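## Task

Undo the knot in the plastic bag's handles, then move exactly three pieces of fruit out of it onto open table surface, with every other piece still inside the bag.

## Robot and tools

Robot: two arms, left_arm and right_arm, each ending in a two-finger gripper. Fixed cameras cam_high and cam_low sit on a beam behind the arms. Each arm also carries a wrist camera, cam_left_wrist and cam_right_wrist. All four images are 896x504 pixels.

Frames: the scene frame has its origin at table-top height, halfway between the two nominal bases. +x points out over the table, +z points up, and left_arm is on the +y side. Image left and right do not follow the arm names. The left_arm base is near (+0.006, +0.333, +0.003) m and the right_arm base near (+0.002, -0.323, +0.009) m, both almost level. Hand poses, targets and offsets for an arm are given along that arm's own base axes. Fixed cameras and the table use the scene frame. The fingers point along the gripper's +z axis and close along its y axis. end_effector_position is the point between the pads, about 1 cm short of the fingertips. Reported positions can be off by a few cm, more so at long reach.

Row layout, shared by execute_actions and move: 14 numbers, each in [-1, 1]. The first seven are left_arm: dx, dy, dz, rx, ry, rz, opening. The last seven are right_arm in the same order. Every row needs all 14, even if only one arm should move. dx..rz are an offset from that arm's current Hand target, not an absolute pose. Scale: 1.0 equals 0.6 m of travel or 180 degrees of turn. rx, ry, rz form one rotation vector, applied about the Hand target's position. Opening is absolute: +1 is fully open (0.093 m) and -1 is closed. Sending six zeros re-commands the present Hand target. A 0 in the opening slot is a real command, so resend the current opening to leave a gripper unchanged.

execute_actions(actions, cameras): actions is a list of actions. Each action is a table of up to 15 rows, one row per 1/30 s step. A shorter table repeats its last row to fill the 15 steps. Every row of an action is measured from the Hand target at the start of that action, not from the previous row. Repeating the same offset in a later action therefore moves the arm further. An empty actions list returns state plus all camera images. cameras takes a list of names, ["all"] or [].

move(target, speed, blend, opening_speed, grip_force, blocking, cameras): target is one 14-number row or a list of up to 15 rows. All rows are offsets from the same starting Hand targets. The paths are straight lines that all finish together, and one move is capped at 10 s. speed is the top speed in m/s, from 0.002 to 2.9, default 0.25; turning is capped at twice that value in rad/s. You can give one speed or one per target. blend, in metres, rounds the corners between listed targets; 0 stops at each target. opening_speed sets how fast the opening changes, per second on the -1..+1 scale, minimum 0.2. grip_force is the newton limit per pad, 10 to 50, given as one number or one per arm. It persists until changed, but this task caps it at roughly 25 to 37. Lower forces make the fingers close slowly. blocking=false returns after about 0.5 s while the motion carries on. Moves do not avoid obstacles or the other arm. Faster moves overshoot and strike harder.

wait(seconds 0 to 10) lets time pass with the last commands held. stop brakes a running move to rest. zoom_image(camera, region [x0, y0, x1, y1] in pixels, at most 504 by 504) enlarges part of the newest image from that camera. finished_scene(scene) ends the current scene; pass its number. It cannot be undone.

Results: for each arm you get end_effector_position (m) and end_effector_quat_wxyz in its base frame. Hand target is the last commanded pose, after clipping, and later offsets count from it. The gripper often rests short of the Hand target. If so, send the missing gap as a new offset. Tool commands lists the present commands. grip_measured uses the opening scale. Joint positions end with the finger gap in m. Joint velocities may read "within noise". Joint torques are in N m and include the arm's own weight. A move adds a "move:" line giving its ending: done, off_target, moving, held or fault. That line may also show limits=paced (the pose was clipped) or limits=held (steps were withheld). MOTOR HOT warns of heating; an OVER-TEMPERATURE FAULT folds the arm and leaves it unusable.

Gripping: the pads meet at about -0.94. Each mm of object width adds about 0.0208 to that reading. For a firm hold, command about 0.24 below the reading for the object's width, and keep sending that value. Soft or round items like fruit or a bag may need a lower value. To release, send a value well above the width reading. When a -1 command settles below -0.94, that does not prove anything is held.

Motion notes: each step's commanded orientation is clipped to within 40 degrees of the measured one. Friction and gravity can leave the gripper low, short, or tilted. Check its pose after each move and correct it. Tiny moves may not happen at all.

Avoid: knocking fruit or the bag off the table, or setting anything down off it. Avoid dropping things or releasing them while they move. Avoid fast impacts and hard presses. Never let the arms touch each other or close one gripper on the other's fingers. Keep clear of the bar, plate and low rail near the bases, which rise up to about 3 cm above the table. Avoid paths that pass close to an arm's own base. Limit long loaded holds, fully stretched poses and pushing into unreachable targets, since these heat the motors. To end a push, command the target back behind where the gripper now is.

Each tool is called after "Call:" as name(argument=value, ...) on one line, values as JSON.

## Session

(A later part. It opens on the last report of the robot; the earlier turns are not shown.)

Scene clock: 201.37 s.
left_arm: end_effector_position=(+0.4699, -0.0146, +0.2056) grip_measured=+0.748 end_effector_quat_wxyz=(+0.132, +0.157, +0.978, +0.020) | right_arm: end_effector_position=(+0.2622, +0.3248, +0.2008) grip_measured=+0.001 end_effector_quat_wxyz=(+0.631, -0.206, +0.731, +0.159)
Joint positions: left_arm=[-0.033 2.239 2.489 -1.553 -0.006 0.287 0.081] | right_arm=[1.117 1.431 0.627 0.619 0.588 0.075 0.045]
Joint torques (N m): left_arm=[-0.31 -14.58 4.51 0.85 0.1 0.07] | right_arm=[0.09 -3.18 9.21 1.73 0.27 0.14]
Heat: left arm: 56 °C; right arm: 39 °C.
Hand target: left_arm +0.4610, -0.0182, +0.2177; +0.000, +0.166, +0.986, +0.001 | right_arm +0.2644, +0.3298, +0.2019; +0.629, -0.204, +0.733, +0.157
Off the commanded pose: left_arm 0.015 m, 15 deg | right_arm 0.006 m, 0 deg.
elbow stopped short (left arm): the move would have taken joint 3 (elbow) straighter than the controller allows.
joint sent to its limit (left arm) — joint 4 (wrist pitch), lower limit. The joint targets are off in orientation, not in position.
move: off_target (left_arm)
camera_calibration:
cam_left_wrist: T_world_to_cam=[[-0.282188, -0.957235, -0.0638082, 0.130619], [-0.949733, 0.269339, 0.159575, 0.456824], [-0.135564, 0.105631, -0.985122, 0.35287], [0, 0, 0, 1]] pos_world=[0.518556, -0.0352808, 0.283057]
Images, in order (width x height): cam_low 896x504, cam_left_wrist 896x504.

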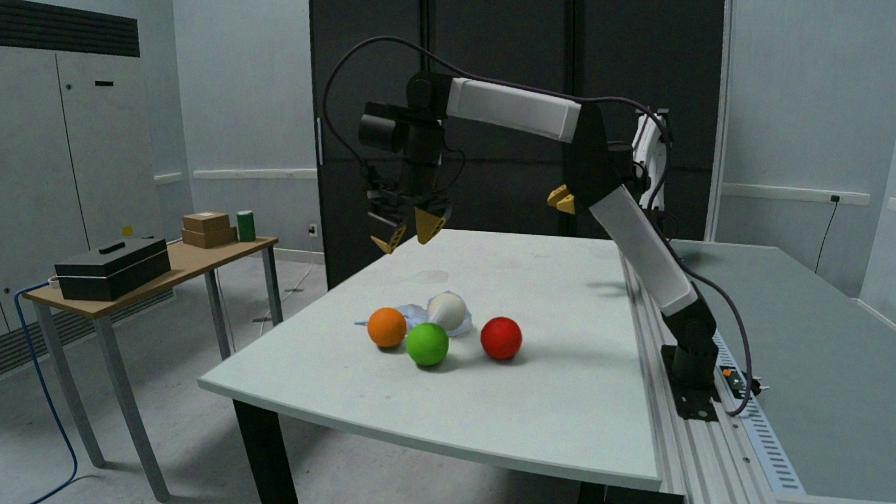

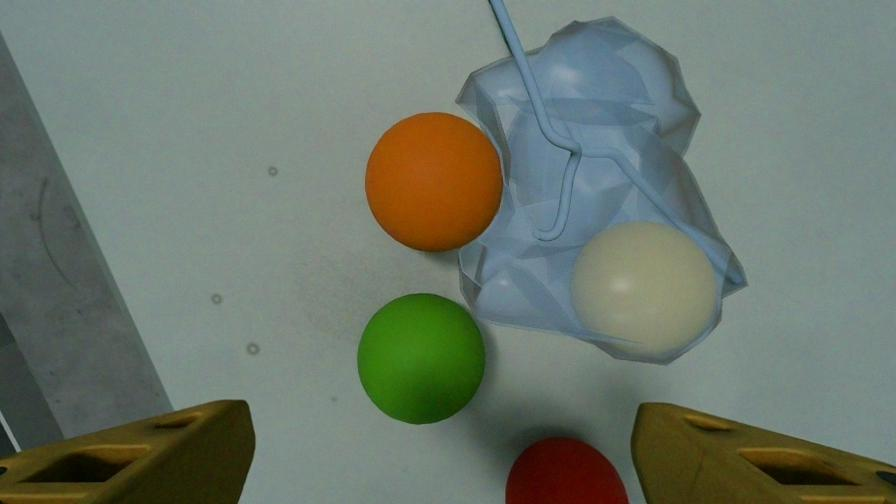

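Call:
move(target=[[0.1,-0.002,-0.15,0,0,-0.4,0.65,0,0,0,0,0,0,0],[0.1,-0.002,-0.302,0,0,-0.4,0.65,0,0,0,0,0,0,0],[0.1,-0.002,-0.302,0,0,-0.4,0,0,0,0,0,0,0,0],[0.1,-0.002,-0.25,0,0,-0.4,0,0,0,0,0,0,0,0],[0.11,0.09,-0.25,0,0,-0.4,0,0,0,0,0,0,0,0],[0.11,0.09,-0.304,0,0,-0.4,0,0,0,0,0,0,0,0]], speed=[0.2,0.1,0.1,0.08,0.1,0.08], cameras=["cam_left_wrist","cam_low"])

Call:
move(target=[[0,0,0,0,0,0,0.75,0,0,0,0,0,0,0],[-0.05,0,0.3,0,0,0,0.75,0,0,0,0,0,0,0],[-0.13,0,0.3,0,0,0,0.75,0,0,0,0,0,0,0]], opening_speed=0.5, speed=[0.1,0.1,0.2], cameras=["cam_left_wrist","cam_low"])

Scene clock: 211.50 s.
left_arm: end_effector_position=(+0.5266, +0.0395, +0.0438) grip_measured=+0.376 end_effector_quat_wxyz=(+0.031, +0.706, +0.707, +0.031) | right_arm: end_effector_position=(+0.2622, +0.3248, +0.2008) grip_measured=+0.001 end_effector_quat_wxyz=(+0.631, -0.206, +0.731, +0.159)
Joint positions: left_arm=[0.077 2.776 2.847 -1.554 0.007 1.646 0.063] | right_arm=[1.117 1.431 0.627 0.619 0.588 0.075 0.045]
Joint torques (N m): left_arm=[-0.43 -12.56 7.41 0.48 0.02 0.14] | right_arm=[0.06 -3.15 9.17 1.73 0.26 0.13]
Heat: left arm: 56 °C; right arm: 39 °C.
Hand target: left_arm +0.5271, +0.0359, +0.0355; +0.001, +0.714, +0.700, +0.001 | right_arm +0.2644, +0.3298, +0.2019; +0.629, -0.204, +0.733, +0.157
Off the commanded pose: left_arm 0.009 m, 5 deg | right_arm 0.006 m, 0 deg.
elbow stopped short (left arm): the move would have taken joint 3 (elbow) straighter than the controller allows.
move: off_target (left_arm); target 3's new opening was sent with left_arm's hand 0.007 m and 4 deg from that target
camera_calibration:
cam_left_wrist: T_world_to_cam=[[-0.996561, -0.0274902, -0.0781696, 0.528153], [-0.0567392, 0.913899, 0.401956, 0.0156072], [0.0603893, 0.405009, -0.912316, 0.0770956], [0, 0, 0, 1]] pos_world=[0.522566, -0.0309687, 0.105348]
Images, in order (width x height): cam_low 896x504, cam_left_wrist 896x504.

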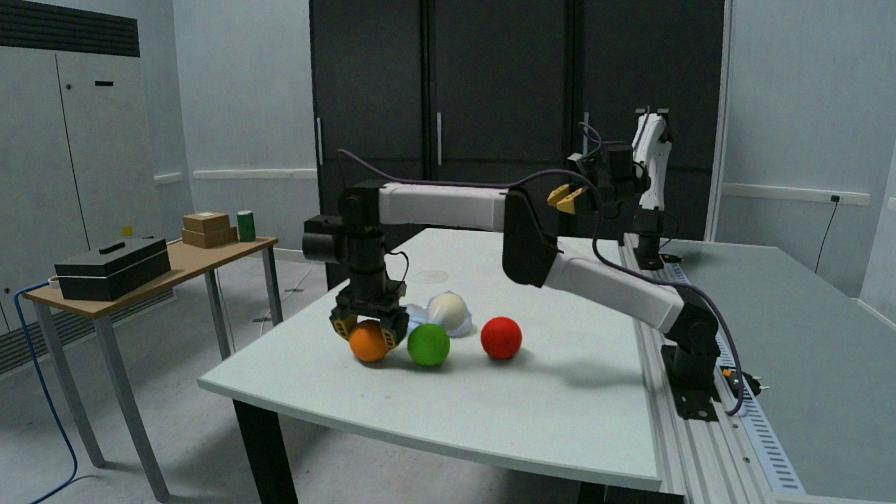

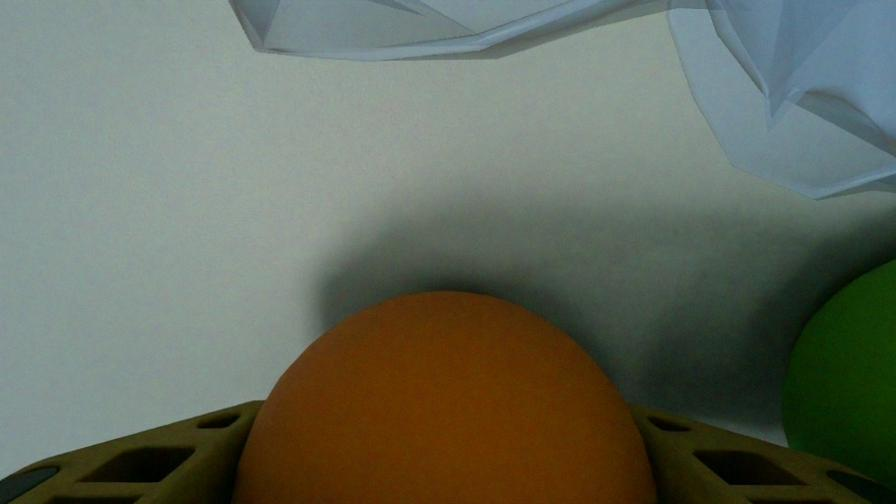

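Scene clock: 216.73 s.
left_arm: end_effector_position=(+0.4578, +0.0341, +0.2036) grip_measured=+0.748 end_effector_quat_wxyz=(+0.080, +0.705, +0.699, +0.089) | right_arm: end_effector_position=(+0.2622, +0.3248, +0.2008) grip_measured=+0.001 end_effector_quat_wxyz=(+0.631, -0.206, +0.731, +0.159)
Joint positions: left_arm=[0.077 2.203 2.426 -1.555 0.007 1.656 0.081] | right_arm=[1.117 1.431 0.627 0.619 0.588 0.075 0.045]
Joint torques (N m): left_arm=[0.54 -14.31 4.36 0.73 0.06 0.11] | right_arm=[-0.01 -3.17 9.14 1.75 0.26 0.13]
Heat: left arm: 57 °C; right arm: 39 °C.
Hand target: left_arm +0.4491, +0.0359, +0.2153; +0.000, +0.714, +0.700, +0.000 | right_arm +0.2644, +0.3298, +0.2019; +0.629, -0.204, +0.733, +0.157
Off the commanded pose: left_arm 0.015 m, 14 deg | right_arm 0.006 m, 0 deg.
elbow stopped short (left arm): the move would have taken joint 3 (elbow) straighter than the controller allows.
joint sent to its limit (left arm) — joint 4 (wrist pitch), lower limit. The joint targets are off in orientation, not in position.
move: off_target (left_arm)
camera_calibration:
cam_left_wrist: T_world_to_cam=[[-0.973859, -0.0154607, -0.226627, 0.491367], [-0.10792, 0.909384, 0.401714, -0.0240263], [0.199881, 0.41567, -0.88728, 0.160006], [0, 0, 0, 1]] pos_world=[0.443947, -0.0370637, 0.262979]
Images, in order (width x height): cam_low 896x504, cam_left_wrist 896x504.

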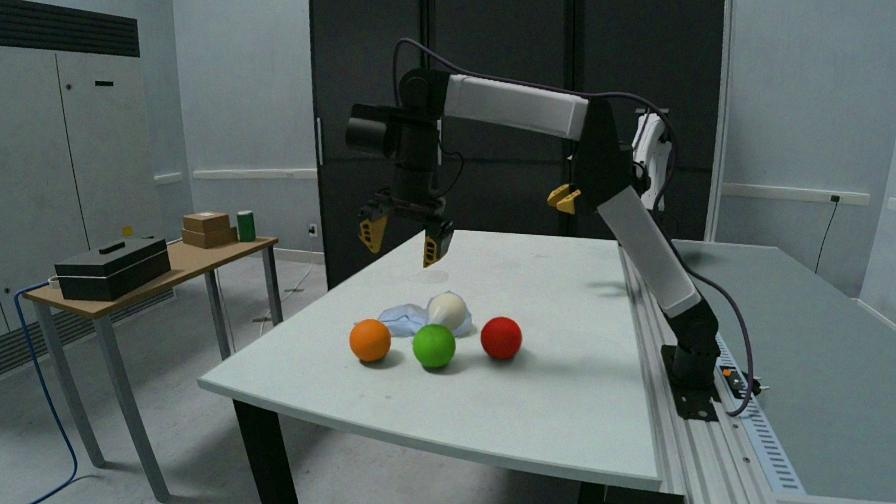

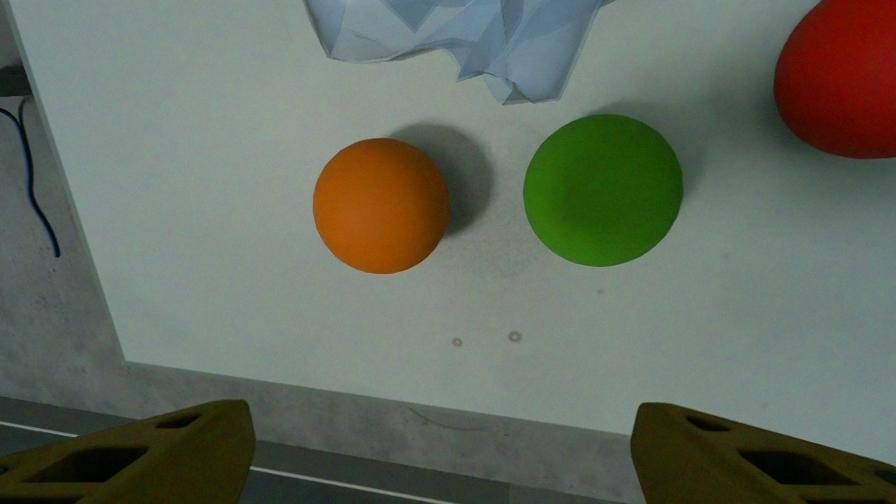

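All clear; three on bare table.

Call:
finished_scene(scene=1)

The scene is finished: the task was done.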